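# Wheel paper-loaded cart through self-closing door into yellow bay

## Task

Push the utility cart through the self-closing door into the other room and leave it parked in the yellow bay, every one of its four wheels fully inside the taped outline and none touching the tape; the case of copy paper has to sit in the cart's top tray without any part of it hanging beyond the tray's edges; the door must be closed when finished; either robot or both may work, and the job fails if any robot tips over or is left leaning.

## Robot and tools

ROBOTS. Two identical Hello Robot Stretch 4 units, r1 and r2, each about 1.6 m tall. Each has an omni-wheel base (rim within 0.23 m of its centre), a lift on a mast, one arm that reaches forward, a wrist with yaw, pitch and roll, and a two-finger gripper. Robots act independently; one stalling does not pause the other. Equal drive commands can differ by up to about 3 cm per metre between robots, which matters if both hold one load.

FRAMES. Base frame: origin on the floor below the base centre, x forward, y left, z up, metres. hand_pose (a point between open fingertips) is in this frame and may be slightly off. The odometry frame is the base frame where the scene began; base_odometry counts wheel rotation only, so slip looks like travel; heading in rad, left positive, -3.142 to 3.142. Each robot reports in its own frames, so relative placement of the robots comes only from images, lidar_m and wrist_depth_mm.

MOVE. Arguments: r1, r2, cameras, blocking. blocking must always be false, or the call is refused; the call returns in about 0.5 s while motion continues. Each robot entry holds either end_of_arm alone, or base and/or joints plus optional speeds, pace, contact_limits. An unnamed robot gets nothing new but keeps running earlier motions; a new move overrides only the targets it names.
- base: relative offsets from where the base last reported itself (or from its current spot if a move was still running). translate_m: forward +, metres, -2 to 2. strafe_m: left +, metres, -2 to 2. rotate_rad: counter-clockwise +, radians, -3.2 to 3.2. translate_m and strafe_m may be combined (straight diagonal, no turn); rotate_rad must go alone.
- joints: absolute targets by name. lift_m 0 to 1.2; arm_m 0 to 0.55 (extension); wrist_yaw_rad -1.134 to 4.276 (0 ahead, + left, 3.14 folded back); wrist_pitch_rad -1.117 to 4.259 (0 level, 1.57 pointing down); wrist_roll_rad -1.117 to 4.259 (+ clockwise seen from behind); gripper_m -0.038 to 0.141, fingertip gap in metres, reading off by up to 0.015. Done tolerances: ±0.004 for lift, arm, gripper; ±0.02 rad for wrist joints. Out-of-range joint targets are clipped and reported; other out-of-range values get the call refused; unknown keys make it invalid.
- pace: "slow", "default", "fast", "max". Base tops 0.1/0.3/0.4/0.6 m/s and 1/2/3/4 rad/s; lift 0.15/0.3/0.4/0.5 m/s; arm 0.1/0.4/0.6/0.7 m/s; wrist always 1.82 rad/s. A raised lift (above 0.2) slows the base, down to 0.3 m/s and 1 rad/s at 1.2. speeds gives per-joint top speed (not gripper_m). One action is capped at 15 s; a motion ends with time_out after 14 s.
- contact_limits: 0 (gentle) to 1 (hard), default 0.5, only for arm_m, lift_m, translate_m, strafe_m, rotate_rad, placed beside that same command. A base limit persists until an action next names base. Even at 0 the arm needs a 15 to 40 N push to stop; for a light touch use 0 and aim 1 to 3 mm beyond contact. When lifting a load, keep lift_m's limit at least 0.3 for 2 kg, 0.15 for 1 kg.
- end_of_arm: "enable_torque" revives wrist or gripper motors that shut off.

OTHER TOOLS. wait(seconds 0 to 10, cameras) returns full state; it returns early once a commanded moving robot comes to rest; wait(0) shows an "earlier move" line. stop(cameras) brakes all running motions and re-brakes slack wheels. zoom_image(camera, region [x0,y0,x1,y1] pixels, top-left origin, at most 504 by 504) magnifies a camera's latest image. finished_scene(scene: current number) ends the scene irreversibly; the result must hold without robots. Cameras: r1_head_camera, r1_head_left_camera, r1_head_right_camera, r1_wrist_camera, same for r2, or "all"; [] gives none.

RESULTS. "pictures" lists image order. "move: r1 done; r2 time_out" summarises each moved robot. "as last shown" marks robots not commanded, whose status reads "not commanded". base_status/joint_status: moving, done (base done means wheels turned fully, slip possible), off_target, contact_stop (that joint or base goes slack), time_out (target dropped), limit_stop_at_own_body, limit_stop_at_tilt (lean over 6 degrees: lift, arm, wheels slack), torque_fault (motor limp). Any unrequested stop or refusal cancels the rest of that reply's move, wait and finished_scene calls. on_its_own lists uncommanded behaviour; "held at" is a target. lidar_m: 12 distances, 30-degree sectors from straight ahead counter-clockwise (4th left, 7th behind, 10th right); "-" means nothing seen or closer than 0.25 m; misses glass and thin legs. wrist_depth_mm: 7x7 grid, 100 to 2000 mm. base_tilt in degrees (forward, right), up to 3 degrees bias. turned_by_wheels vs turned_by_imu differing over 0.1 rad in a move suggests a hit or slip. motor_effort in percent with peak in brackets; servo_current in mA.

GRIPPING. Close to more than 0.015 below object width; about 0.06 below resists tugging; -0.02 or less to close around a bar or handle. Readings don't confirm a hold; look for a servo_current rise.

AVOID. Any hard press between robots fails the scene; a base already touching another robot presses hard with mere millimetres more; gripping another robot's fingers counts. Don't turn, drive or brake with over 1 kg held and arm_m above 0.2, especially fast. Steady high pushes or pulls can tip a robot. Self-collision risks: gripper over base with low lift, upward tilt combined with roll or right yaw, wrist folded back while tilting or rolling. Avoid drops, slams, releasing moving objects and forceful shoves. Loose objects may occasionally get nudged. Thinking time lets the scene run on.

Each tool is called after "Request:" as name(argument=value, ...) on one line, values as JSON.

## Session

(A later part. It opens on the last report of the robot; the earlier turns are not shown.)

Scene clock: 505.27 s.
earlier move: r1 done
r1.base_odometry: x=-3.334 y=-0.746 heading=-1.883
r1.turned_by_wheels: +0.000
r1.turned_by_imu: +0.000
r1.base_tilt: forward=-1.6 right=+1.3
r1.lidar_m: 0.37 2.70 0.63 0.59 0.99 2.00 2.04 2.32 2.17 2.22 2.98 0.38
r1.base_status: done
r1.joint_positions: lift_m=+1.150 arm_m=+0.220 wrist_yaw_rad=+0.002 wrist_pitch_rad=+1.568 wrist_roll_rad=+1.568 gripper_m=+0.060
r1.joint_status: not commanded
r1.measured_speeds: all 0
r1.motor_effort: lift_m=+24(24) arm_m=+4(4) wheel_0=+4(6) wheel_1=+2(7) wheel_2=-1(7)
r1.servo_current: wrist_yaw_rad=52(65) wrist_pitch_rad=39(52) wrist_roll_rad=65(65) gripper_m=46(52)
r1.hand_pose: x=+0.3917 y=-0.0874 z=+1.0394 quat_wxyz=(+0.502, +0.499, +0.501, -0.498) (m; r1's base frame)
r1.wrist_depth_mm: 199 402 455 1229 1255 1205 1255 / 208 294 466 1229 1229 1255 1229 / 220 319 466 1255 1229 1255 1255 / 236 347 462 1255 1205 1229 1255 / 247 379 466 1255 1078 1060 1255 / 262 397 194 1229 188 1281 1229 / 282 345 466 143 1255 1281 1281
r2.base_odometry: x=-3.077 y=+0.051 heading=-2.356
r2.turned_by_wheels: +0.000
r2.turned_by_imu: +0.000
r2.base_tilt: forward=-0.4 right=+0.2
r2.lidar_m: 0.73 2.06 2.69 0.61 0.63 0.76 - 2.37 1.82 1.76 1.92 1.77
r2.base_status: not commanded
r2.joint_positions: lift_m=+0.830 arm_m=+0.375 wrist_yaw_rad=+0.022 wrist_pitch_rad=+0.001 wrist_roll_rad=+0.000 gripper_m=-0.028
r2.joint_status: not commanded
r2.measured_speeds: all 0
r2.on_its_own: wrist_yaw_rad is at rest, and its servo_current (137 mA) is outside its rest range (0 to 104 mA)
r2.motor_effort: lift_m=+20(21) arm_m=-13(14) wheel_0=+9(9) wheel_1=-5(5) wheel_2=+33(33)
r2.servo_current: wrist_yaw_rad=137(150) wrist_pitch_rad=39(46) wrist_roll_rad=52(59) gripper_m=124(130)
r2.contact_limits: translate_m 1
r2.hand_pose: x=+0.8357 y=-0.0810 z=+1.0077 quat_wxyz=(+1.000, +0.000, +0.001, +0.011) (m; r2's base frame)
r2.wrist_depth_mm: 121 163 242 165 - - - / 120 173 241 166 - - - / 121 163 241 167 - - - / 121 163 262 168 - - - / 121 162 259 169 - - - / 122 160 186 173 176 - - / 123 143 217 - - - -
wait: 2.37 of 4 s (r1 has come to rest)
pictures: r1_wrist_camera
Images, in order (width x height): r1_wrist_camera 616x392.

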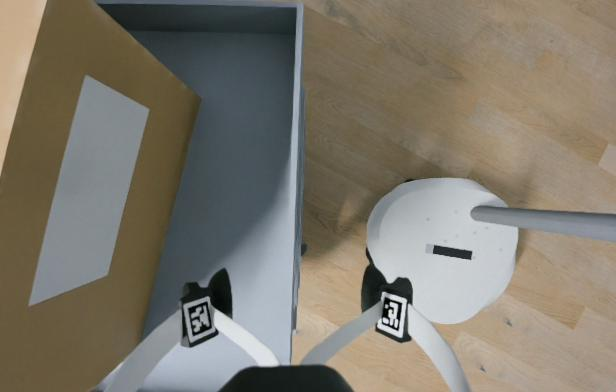

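Request:
move(blocking=false, cameras=[], r1={"joints":{"lift_m":0.96},"pace":"slow","contact_limits":{"lift_m":0.2}})

Request:
wait(seconds=4, cameras=["r1_wrist_camera","r2_head_left_camera"])

Scene clock: 513.27 s.
move: r1 moving
r1.base_odometry: x=-3.334 y=-0.746 heading=-1.883
r1.turned_by_wheels: +0.000
r1.turned_by_imu: +0.000
r1.base_tilt: forward=-1.6 right=+1.3
r1.lidar_m: 0.38 2.69 0.61 0.59 0.98 1.99 2.01 2.28 2.17 2.24 2.94 0.39
r1.base_status: not commanded
r1.joint_positions: lift_m=+1.125 arm_m=+0.220 wrist_yaw_rad=+0.002 wrist_pitch_rad=+1.568 wrist_roll_rad=+1.568 gripper_m=+0.060
r1.joint_status: lift_m moving
r1.measured_speeds: translate_m=+0.000 strafe_m=+0.000 rotate_rad=+0.000 lift_m=-0.097 arm_m=+0.000 wrist_yaw_rad=+0.000 wrist_pitch_rad=+0.000 wrist_roll_rad=+0.000
r1.motor_effort: lift_m=+12(24) arm_m=+4(4) wheel_0=+4(5) wheel_1=+2(2) wheel_2=-1(1)
r1.servo_current: wrist_yaw_rad=52(59) wrist_pitch_rad=46(46) wrist_roll_rad=52(52) gripper_m=46(52)
r1.contact_limits: lift_m 0.2
r1.hand_pose: x=+0.3917 y=-0.0874 z=+1.0150 quat_wxyz=(+0.502, +0.499, +0.501, -0.498) (m; r1's base frame)
r1.wrist_depth_mm: 198 402 449 1255 1229 1229 1229 / 208 296 442 1229 1229 1205 1255 / 220 320 449 1205 1205 1229 1229 / 232 347 445 1229 1205 1042 1229 / 242 375 452 1229 1008 1042 1255 / 262 402 196 1255 189 1025 1229 / 283 347 445 143 1229 1205 1255
r2.base_odometry: x=-3.077 y=+0.051 heading=-2.356
r2.turned_by_wheels: +0.000
r2.turned_by_imu: +0.000
r2.base_tilt: forward=-0.3 right=+0.2
r2.lidar_m: 0.72 2.03 2.73 0.62 0.63 0.76 - 2.35 1.82 1.79 1.91 1.75
r2.base_status: not commanded
r2.joint_positions: lift_m=+0.830 arm_m=+0.375 wrist_yaw_rad=+0.022 wrist_pitch_rad=+0.001 wrist_roll_rad=+0.000 gripper_m=-0.028
r2.joint_status: not commanded
r2.measured_speeds: all 0
r2.motor_effort: lift_m=+20(20) arm_m=-13(14) wheel_0=+9(9) wheel_1=-4(5) wheel_2=+33(33)
r2.servo_current: wrist_yaw_rad=143(143) wrist_pitch_rad=46(46) wrist_roll_rad=46(59) gripper_m=124(124)
r2.contact_limits: translate_m 1
r2.hand_pose: x=+0.8357 y=-0.0810 z=+1.0077 quat_wxyz=(+1.000, +0.000, +0.001, +0.011) (m; r2's base frame)
r2.wrist_depth_mm: 121 163 243 164 - - - / 120 172 243 167 - - - / 121 163 242 167 - - - / 121 163 260 168 - - - / 121 161 259 169 - - - / 122 160 186 173 177 - - / 123 144 217 - - - -
pictures: none
No camera images: "cameras" was empty.

Scene clock: 515.07 s.
earlier move: r1 done
r1.base_odometry: x=-3.334 y=-0.746 heading=-1.883
r1.turned_by_wheels: +0.000
r1.turned_by_imu: +0.000
r1.base_tilt: forward=-1.6 right=+1.3
r1.lidar_m: 0.38 2.70 0.62 0.60 0.98 1.99 2.04 2.28 2.16 2.25 2.97 0.37
r1.base_status: not commanded
r1.joint_positions: lift_m=+0.960 arm_m=+0.220 wrist_yaw_rad=+0.002 wrist_pitch_rad=+1.568 wrist_roll_rad=+1.568 gripper_m=+0.060
r1.joint_status: all done
r1.measured_speeds: all 0
r1.motor_effort: lift_m=+12(24) arm_m=+4(4) wheel_0=+5(5) wheel_1=+2(2) wheel_2=-1(1)
r1.servo_current: wrist_yaw_rad=39(72) wrist_pitch_rad=39(52) wrist_roll_rad=39(59) gripper_m=46(52)
r1.contact_limits: lift_m 0.2
r1.hand_pose: x=+0.3917 y=-0.0874 z=+0.8503 quat_wxyz=(+0.502, +0.499, +0.501, -0.498) (m; r1's base frame)
r1.wrist_depth_mm: 198 277 278 1060 1025 1060 1078 / 207 277 278 1060 1060 1078 1060 / 220 277 278 1060 1098 1060 1060 / 237 276 278 1060 1060 854 1042 / 251 276 277 1060 854 854 854 / 262 278 197 1078 188 854 1060 / 278 278 277 143 1042 1078 1060
r2.base_odometry: x=-3.077 y=+0.051 heading=-2.356
r2.turned_by_wheels: +0.000
r2.turned_by_imu: +0.000
r2.base_tilt: forward=-0.4 right=+0.2
r2.lidar_m: 0.71 2.04 2.72 0.62 0.63 0.78 - 2.37 1.81 1.78 1.92 1.76
r2.base_status: not commanded
r2.joint_positions: lift_m=+0.830 arm_m=+0.375 wrist_yaw_rad=+0.022 wrist_pitch_rad=+0.001 wrist_roll_rad=+0.000 gripper_m=-0.028
r2.joint_status: not commanded
r2.measured_speeds: all 0
r2.on_its_own: wrist_yaw_rad is at rest, and its servo_current (130 mA) is outside its rest range (0 to 104 mA)
r2.motor_effort: lift_m=+20(20) arm_m=-13(14) wheel_0=+9(9) wheel_1=-5(5) wheel_2=+33(33)
r2.servo_current: wrist_yaw_rad=130(143) wrist_pitch_rad=39(46) wrist_roll_rad=46(59) gripper_m=124(137)
r2.contact_limits: translate_m 1
r2.hand_pose: x=+0.8357 y=-0.0810 z=+1.0077 quat_wxyz=(+1.000, +0.000, +0.001, +0.011) (m; r2's base frame)
r2.wrist_depth_mm: 121 163 242 164 - - - / 120 173 243 167 - - - / 121 163 243 168 - - - / 121 163 262 168 - - - / 121 162 259 168 - - - / 122 160 186 172 177 - - / 123 143 217 - - - -
wait: 1.80 of 4 s (r1 has come to rest)
pictures: r1_wrist_camera, r2_head_left_camera
Images, in order (width x height): r1_wrist_camera 616x392, r2_head_left_camera 420x672.

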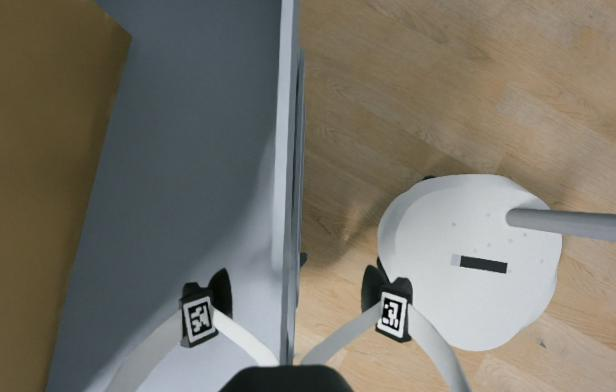

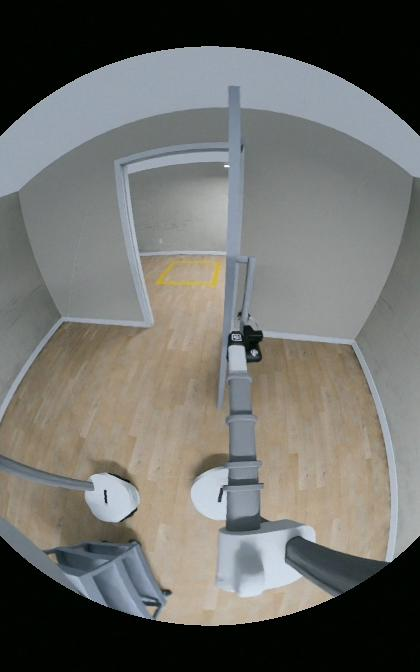

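Request:
move(blocking=false, cameras=[], r1={"joints":{"lift_m":0.925},"pace":"slow","contact_limits":{"lift_m":0.2}})

Request:
wait(seconds=2, cameras=[])

Request:
move(blocking=false, cameras=[], r1={"joints":{"gripper_m":-0.03}})

Request:
wait(seconds=2, cameras=["r1_wrist_camera"])

Scene clock: 521.83 s.
move: r1 moving
r1.base_odometry: x=-3.334 y=-0.746 heading=-1.883
r1.turned_by_wheels: +0.000
r1.turned_by_imu: +0.000
r1.base_tilt: forward=-1.6 right=+1.3
r1.lidar_m: 0.37 2.71 0.60 0.60 0.99 2.01 2.05 2.28 2.16 2.25 2.98 0.41
r1.base_status: not commanded
r1.joint_positions: lift_m=+0.937 arm_m=+0.220 wrist_yaw_rad=+0.002 wrist_pitch_rad=+1.568 wrist_roll_rad=+1.568 gripper_m=+0.060
r1.joint_status: lift_m moving
r1.measured_speeds: translate_m=+0.000 strafe_m=+0.000 rotate_rad=+0.000 lift_m=-0.070 arm_m=+0.000 wrist_yaw_rad=+0.000 wrist_pitch_rad=+0.000 wrist_roll_rad=+0.000
r1.motor_effort: lift_m=+12(13) arm_m=+4(4) wheel_0=+5(5) wheel_1=+2(2) wheel_2=-1(1)
r1.servo_current: wrist_yaw_rad=46(65) wrist_pitch_rad=39(46) wrist_roll_rad=52(59) gripper_m=46(52)
r1.contact_limits: lift_m 0.2
r1.hand_pose: x=+0.3917 y=-0.0874 z=+0.8264 quat_wxyz=(+0.502, +0.499, +0.501, -0.498) (m; r1's base frame)
r1.wrist_depth_mm: 198 255 255 1042 1042 1078 1042 / 208 256 256 1060 1042 1042 1025 / 220 255 255 1042 1042 1025 1060 / 236 255 255 1025 1060 820 1060 / 250 256 255 1025 854 831 842 / 254 255 211 1042 189 831 1042 / 256 257 255 142 1042 1060 1025
r2.base_odometry: x=-3.077 y=+0.051 heading=-2.356
r2.turned_by_wheels: +0.000
r2.turned_by_imu: +0.000
r2.base_tilt: forward=-0.3 right=+0.1
r2.lidar_m: 0.72 2.04 2.71 0.61 0.62 0.76 - 2.37 1.84 1.79 1.89 1.77
r2.base_status: not commanded
r2.joint_positions: lift_m=+0.830 arm_m=+0.375 wrist_yaw_rad=+0.022 wrist_pitch_rad=+0.001 wrist_roll_rad=+0.000 gripper_m=-0.028
r2.joint_status: not commanded
r2.measured_speeds: all 0
r2.motor_effort: lift_m=+20(20) arm_m=-13(13) wheel_0=+9(9) wheel_1=-5(5) wheel_2=+33(33)
r2.servo_current: wrist_yaw_rad=117(143) wrist_pitch_rad=39(46) wrist_roll_rad=39(52) gripper_m=124(130)
r2.contact_limits: translate_m 1
r2.hand_pose: x=+0.8357 y=-0.0810 z=+1.0077 quat_wxyz=(+1.000, +0.000, +0.001, +0.011) (m; r2's base frame)
r2.wrist_depth_mm: 121 163 242 165 - - - / 120 173 242 166 - - - / 121 163 241 167 - - - / 121 163 262 168 - - - / 121 162 258 169 - - - / 122 160 186 172 177 - - / 123 143 217 - - - -
pictures: none
No camera images: "cameras" was empty.

Scene clock: 522.47 s.
earlier move: r1 done
r1.base_odometry: x=-3.334 y=-0.746 heading=-1.883
r1.turned_by_wheels: +0.000
r1.turned_by_imu: +0.000
r1.base_tilt: forward=-1.6 right=+1.3
r1.lidar_m: 0.35 2.69 0.61 0.60 0.99 1.99 2.05 2.29 2.16 2.24 2.97 0.41
r1.base_status: not commanded
r1.joint_positions: lift_m=+0.926 arm_m=+0.220 wrist_yaw_rad=+0.002 wrist_pitch_rad=+1.568 wrist_roll_rad=+1.568 gripper_m=+0.060
r1.joint_status: all done
r1.measured_speeds: all 0
r1.motor_effort: lift_m=+12(13) arm_m=+4(4) wheel_0=+5(5) wheel_1=+2(2) wheel_2=-1(1)
r1.servo_current: wrist_yaw_rad=52(72) wrist_pitch_rad=46(46) wrist_roll_rad=46(65) gripper_m=46(52)
r1.contact_limits: lift_m 0.2
r1.hand_pose: x=+0.3917 y=-0.0874 z=+0.8154 quat_wxyz=(+0.502, +0.499, +0.501, -0.498) (m; r1's base frame)
r1.wrist_depth_mm: 198 243 243 1042 1042 1060 1025 / 206 243 244 1025 1042 1008 1025 / 219 244 243 1008 1025 1025 1025 / 237 242 244 1025 1008 831 1042 / 243 243 243 1042 831 831 820 / 244 243 211 1025 189 820 1025 / 243 243 244 143 1008 820 1042
r2.base_odometry: x=-3.077 y=+0.051 heading=-2.356
r2.turned_by_wheels: +0.000
r2.turned_by_imu: +0.000
r2.base_tilt: forward=-0.4 right=+0.2
r2.lidar_m: 0.69 2.08 2.74 0.62 0.63 0.78 - 2.38 1.83 1.77 1.93 1.76
r2.base_status: not commanded
r2.joint_positions: lift_m=+0.830 arm_m=+0.375 wrist_yaw_rad=+0.022 wrist_pitch_rad=+0.001 wrist_roll_rad=+0.000 gripper_m=-0.028
r2.joint_status: not commanded
r2.measured_speeds: all 0
r2.on_its_own: wrist_yaw_rad is at rest, and its servo_current (137 mA) is outside its rest range (0 to 104 mA)
r2.motor_effort: lift_m=+20(20) arm_m=-13(14) wheel_0=+9(9) wheel_1=-4(5) wheel_2=+33(33)
r2.servo_current: wrist_yaw_rad=137(143) wrist_pitch_rad=39(46) wrist_roll_rad=46(52) gripper_m=117(130)
r2.contact_limits: translate_m 1
r2.hand_pose: x=+0.8357 y=-0.0810 z=+1.0077 quat_wxyz=(+1.000, +0.000, +0.001, +0.011) (m; r2's base frame)
r2.wrist_depth_mm: 121 163 242 165 - - - / 120 172 242 167 - - - / 121 163 241 168 - - - / 121 162 260 168 - - - / 121 162 259 169 - - - / 122 160 186 172 177 - - / 123 143 216 - - - -
wait: 0.63 of 2 s (r1 has come to rest)
pictures: none
No camera images: "cameras" was empty.

Scene clock: 522.97 s.
move: r1 moving
r1.base_odometry: x=-3.334 y=-0.746 heading=-1.883
r1.turned_by_wheels: +0.000
r1.turned_by_imu: +0.000
r1.base_tilt: forward=-1.6 right=+1.3
r1.lidar_m: 0.37 2.69 0.63 0.60 0.98 2.00 2.04 2.28 2.16 2.22 2.94 0.40
r1.base_status: not commanded
r1.joint_positions: lift_m=+0.926 arm_m=+0.220 wrist_yaw_rad=+0.002 wrist_pitch_rad=+1.568 wrist_roll_rad=+1.568 gripper_m=+0.041
r1.joint_status: gripper_m moving
r1.measured_speeds: all 0
r1.motor_effort: lift_m=+12(12) arm_m=+4(4) wheel_0=+5(5) wheel_1=+2(2) wheel_2=-1(1)
r1.servo_current: wrist_yaw_rad=46(72) wrist_pitch_rad=46(46) wrist_roll_rad=33(72) gripper_m=111(111)
r1.contact_limits: lift_m 0.2
r1.hand_pose: x=+0.3917 y=-0.0874 z=+0.8154 quat_wxyz=(+0.502, +0.499, +0.501, -0.498) (m; r1's base frame)
r1.wrist_depth_mm: 198 243 243 1042 1042 1042 1025 / 208 243 244 1042 1025 1008 1025 / 219 242 243 1042 1042 1042 1042 / 237 242 243 1008 1008 820 1025 / 242 243 241 1025 842 820 820 / 243 244 208 1008 191 809 1025 / 243 243 243 144 1042 820 1042
r2.base_odometry: x=-3.077 y=+0.051 heading=-2.356
r2.turned_by_wheels: +0.000
r2.turned_by_imu: +0.000
r2.base_tilt: forward=-0.3 right=+0.2
r2.lidar_m: 0.72 2.04 2.72 0.60 0.62 0.75 - 2.33 1.82 1.78 1.91 1.78
r2.base_status: not commanded
r2.joint_positions: lift_m=+0.830 arm_m=+0.375 wrist_yaw_rad=+0.022 wrist_pitch_rad=+0.001 wrist_roll_rad=+0.000 gripper_m=-0.028
r2.joint_status: not commanded
r2.measured_speeds: all 0
r2.motor_effort: lift_m=+20(20) arm_m=-13(13) wheel_0=+9(9) wheel_1=-5(5) wheel_2=+33(33)
r2.servo_current: wrist_yaw_rad=124(137) wrist_pitch_rad=39(39) wrist_roll_rad=52(52) gripper_m=124(124)
r2.contact_limits: translate_m 1
r2.hand_pose: x=+0.8357 y=-0.0810 z=+1.0077 quat_wxyz=(+1.000, +0.000, +0.001, +0.011) (m; r2's base frame)
r2.wrist_depth_mm: 121 163 243 165 - - - / 120 172 242 167 - - - / 121 163 240 167 - - - / 121 163 260 168 - - - / 121 162 259 168 - - - / 122 160 186 172 176 - - / 123 143 217 - - - -
pictures: none
No camera images: "cameras" was empty.

Scene clock: 524.07 s.
earlier move: r1 done
r1.base_odometry: x=-3.334 y=-0.746 heading=-1.883
r1.turned_by_wheels: +0.000
r1.turned_by_imu: +0.000
r1.base_tilt: forward=-1.6 right=+1.2
r1.lidar_m: 0.37 2.69 0.62 0.60 0.99 2.00 2.05 2.30 2.18 2.25 2.97 0.37
r1.base_status: not commanded
r1.joint_positions: lift_m=+0.925 arm_m=+0.220 wrist_yaw_rad=+0.002 wrist_pitch_rad=+1.564 wrist_roll_rad=+1.568 gripper_m=-0.029
r1.joint_status: all done
r1.measured_speeds: all 0
r1.motor_effort: lift_m=+14(14) arm_m=-2(4) wheel_0=+4(5) wheel_1=+2(2) wheel_2=+1(1)
r1.servo_current: wrist_yaw_rad=59(72) wrist_pitch_rad=46(52) wrist_roll_rad=39(72) gripper_m=65(150)
r1.contact_limits: lift_m 0.2
r1.hand_pose: x=+0.3931 y=-0.0874 z=+0.8152 quat_wxyz=(+0.503, +0.501, +0.499, -0.497) (m; r1's base frame)
r1.wrist_depth_mm: 197 243 243 1008 1042 1042 1025 / 201 243 244 1042 1042 1025 1042 / 211 244 242 1025 1025 1025 1042 / 224 244 242 1042 1008 809 1042 / 237 244 243 1042 866 831 820 / 245 244 188 189 820 798 1025 / 244 156 243 173 161 820 1025
r2.base_odometry: x=-3.077 y=+0.051 heading=-2.356
r2.turned_by_wheels: +0.000
r2.turned_by_imu: +0.000
r2.base_tilt: forward=-0.3 right=+0.2
r2.lidar_m: 0.73 2.06 2.70 0.62 0.62 0.75 - 2.34 1.81 1.76 1.90 1.79
r2.base_status: not commanded
r2.joint_positions: lift_m=+0.830 arm_m=+0.375 wrist_yaw_rad=+0.022 wrist_pitch_rad=+0.001 wrist_roll_rad=+0.000 gripper_m=-0.028
r2.joint_status: not commanded
r2.measured_speeds: all 0
r2.on_its_own: wrist_yaw_rad is at rest, and its servo_current (130 mA) is outside its rest range (0 to 104 mA)
r2.motor_effort: lift_m=+20(20) arm_m=-13(14) wheel_0=+9(9) wheel_1=-4(5) wheel_2=+33(33)
r2.servo_current: wrist_yaw_rad=130(143) wrist_pitch_rad=39(46) wrist_roll_rad=59(59) gripper_m=124(130)
r2.contact_limits: translate_m 1
r2.hand_pose: x=+0.8357 y=-0.0810 z=+1.0077 quat_wxyz=(+1.000, +0.000, +0.001, +0.011) (m; r2's base frame)
r2.wrist_depth_mm: 121 163 242 164 - - - / 120 173 243 167 - - - / 121 163 241 167 - - - / 121 163 260 168 - - - / 121 162 259 168 - - - / 122 160 186 172 176 - - / 123 143 216 - - - -
wait: 1.10 of 2 s (r1 has come to rest)
pictures: r1_wrist_camera
Images, in order (width x height): r1_wrist_camera 616x392.

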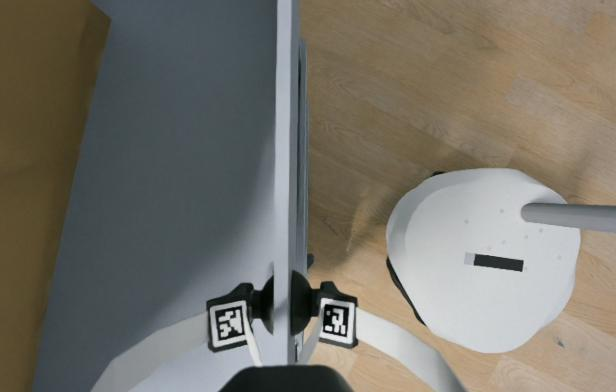

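Request:
move(blocking=false, cameras=[], r1={"base":{"translate_m":-0.2,"strafe_m":0.1},"pace":"slow"})

Request:
wait(seconds=6, cameras=["r1_wrist_camera","r2_head_left_camera"])

Scene clock: 537.63 s.
move: r1 moving
r1.base_odometry: x=-3.324 y=-0.736 heading=-1.883
r1.turned_by_wheels: +0.000
r1.turned_by_imu: -0.001
r1.base_tilt: forward=-1.6 right=+1.3
r1.lidar_m: 0.39 2.68 0.60 0.61 0.99 1.97 2.02 2.27 2.19 2.23 2.95 0.42
r1.base_status: translate_m moving; strafe_m moving
r1.joint_positions: lift_m=+0.925 arm_m=+0.220 wrist_yaw_rad=+0.002 wrist_pitch_rad=+1.557 wrist_roll_rad=+1.569 gripper_m=-0.029
r1.joint_status: not commanded
r1.measured_speeds: translate_m=-0.047 strafe_m=+0.025 rotate_rad=+0.002 lift_m=+0.000 arm_m=+0.000 wrist_yaw_rad=+0.000 wrist_pitch_rad=-0.024 wrist_roll_rad=+0.001
r1.motor_effort: lift_m=+14(14) arm_m=-3(4) wheel_0=-10(11) wheel_1=-6(6) wheel_2=+9(10)
r1.servo_current: wrist_yaw_rad=39(72) wrist_pitch_rad=72(72) wrist_roll_rad=39(65) gripper_m=72(72)
r1.contact_limits: lift_m 0.2
r1.hand_pose: x=+0.3950 y=-0.0874 z=+0.8152 quat_wxyz=(+0.504, +0.502, +0.498, -0.496) (m; r1's base frame)
r1.wrist_depth_mm: 198 248 245 1025 1042 1025 1008 / 211 247 245 1042 1042 1042 1008 / 221 247 246 1025 1025 1025 1025 / 226 247 245 1042 1025 831 1025 / 248 247 244 1042 891 820 809 / 248 246 196 184 831 798 820 / 247 154 243 177 147 820 1025
r2.base_odometry: x=-3.077 y=+0.051 heading=-2.356
r2.turned_by_wheels: +0.000
r2.turned_by_imu: +0.000
r2.base_tilt: forward=-0.4 right=+0.2
r2.lidar_m: 0.72 2.05 2.71 0.61 0.59 0.75 - 2.35 1.81 1.78 1.93 1.77
r2.base_status: not commanded
r2.joint_positions: lift_m=+0.830 arm_m=+0.375 wrist_yaw_rad=+0.022 wrist_pitch_rad=+0.001 wrist_roll_rad=+0.000 gripper_m=-0.028
r2.joint_status: not commanded
r2.measured_speeds: all 0
r2.motor_effort: lift_m=+20(20) arm_m=-14(14) wheel_0=+9(9) wheel_1=-4(5) wheel_2=+32(33)
r2.servo_current: wrist_yaw_rad=124(143) wrist_pitch_rad=46(46) wrist_roll_rad=52(52) gripper_m=130(130)
r2.contact_limits: translate_m 1
r2.hand_pose: x=+0.8357 y=-0.0810 z=+1.0077 quat_wxyz=(+1.000, +0.000, +0.001, +0.011) (m; r2's base frame)
r2.wrist_depth_mm: 121 163 242 165 - - - / 120 173 242 166 - - - / 121 163 241 167 - - - / 121 163 260 168 - - - / 121 162 259 168 - - - / 122 160 186 172 177 - - / 123 143 217 - - - -
pictures: none
No camera images: "cameras" was empty.

Scene clock: 540.53 s.
earlier move: r1 done
r1.base_odometry: x=-3.177 y=-0.586 heading=-1.883
r1.turned_by_wheels: +0.000
r1.turned_by_imu: +0.000
r1.base_tilt: forward=-1.6 right=+1.3
r1.lidar_m: 0.38 2.70 0.57 0.64 1.01 1.77 1.81 2.27 2.16 2.25 2.91 0.39
r1.base_status: done
r1.joint_positions: lift_m=+0.925 arm_m=+0.220 wrist_yaw_rad=+0.002 wrist_pitch_rad=+1.561 wrist_roll_rad=+1.569 gripper_m=-0.029
r1.joint_status: not commanded
r1.measured_speeds: all 0
r1.motor_effort: lift_m=+14(14) arm_m=-3(4) wheel_0=-4(14) wheel_1=-4(8) wheel_2=+3(13)
r1.servo_current: wrist_yaw_rad=46(72) wrist_pitch_rad=59(104) wrist_roll_rad=46(72) gripper_m=65(78)
r1.contact_limits: lift_m 0.2
r1.hand_pose: x=+0.3940 y=-0.0874 z=+0.8152 quat_wxyz=(+0.504, +0.502, +0.498, -0.496) (m; r1's base frame)
r1.wrist_depth_mm: 179 244 245 243 1025 1042 1025 / 191 244 244 244 1025 1008 1042 / 205 246 245 244 1025 1025 1042 / 221 245 245 245 1025 820 1025 / 235 245 245 246 854 820 820 / 246 246 187 189 831 820 1042 / 247 154 245 181 177 820 1042
r2.base_odometry: x=-3.077 y=+0.051 heading=-2.356
r2.turned_by_wheels: +0.000
r2.turned_by_imu: +0.000
r2.base_tilt: forward=-0.4 right=+0.2
r2.lidar_m: 0.73 2.05 0.64 0.55 0.61 0.70 4.16 2.35 1.82 1.78 1.93 1.77
r2.base_status: not commanded
r2.joint_positions: lift_m=+0.830 arm_m=+0.375 wrist_yaw_rad=+0.022 wrist_pitch_rad=+0.001 wrist_roll_rad=+0.000 gripper_m=-0.028
r2.joint_status: not commanded
r2.measured_speeds: all 0
r2.on_its_own: wrist_yaw_rad is at rest, and its servo_current (130 mA) is outside its rest range (0 to 104 mA)
r2.motor_effort: lift_m=+20(20) arm_m=-13(14) wheel_0=+9(9) wheel_1=-4(5) wheel_2=+33(33)
r2.servo_current: wrist_yaw_rad=130(143) wrist_pitch_rad=39(46) wrist_roll_rad=52(59) gripper_m=124(137)
r2.contact_limits: translate_m 1
r2.hand_pose: x=+0.8357 y=-0.0810 z=+1.0077 quat_wxyz=(+1.000, +0.000, +0.001, +0.011) (m; r2's base frame)
r2.wrist_depth_mm: 121 163 243 165 - - - / 120 173 242 167 - - - / 121 163 241 167 - - - / 121 163 263 168 - - - / 121 162 259 168 - - - / 122 160 186 172 177 - - / 123 143 216 - - - -
wait: 2.90 of 6 s (r1 has come to rest)
pictures: r1_wrist_camera, r2_head_left_camera
Images, in order (width x height): r1_wrist_camera 616x392, r2_head_left_camera 420x672.

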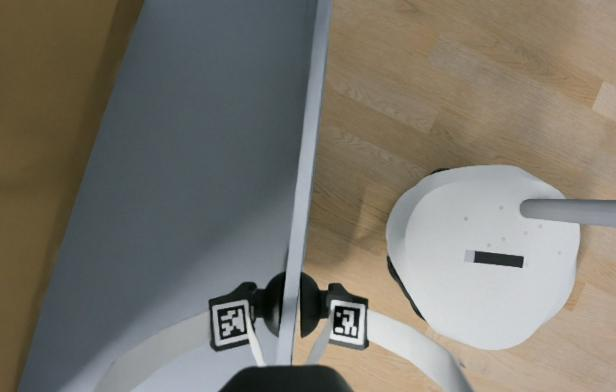

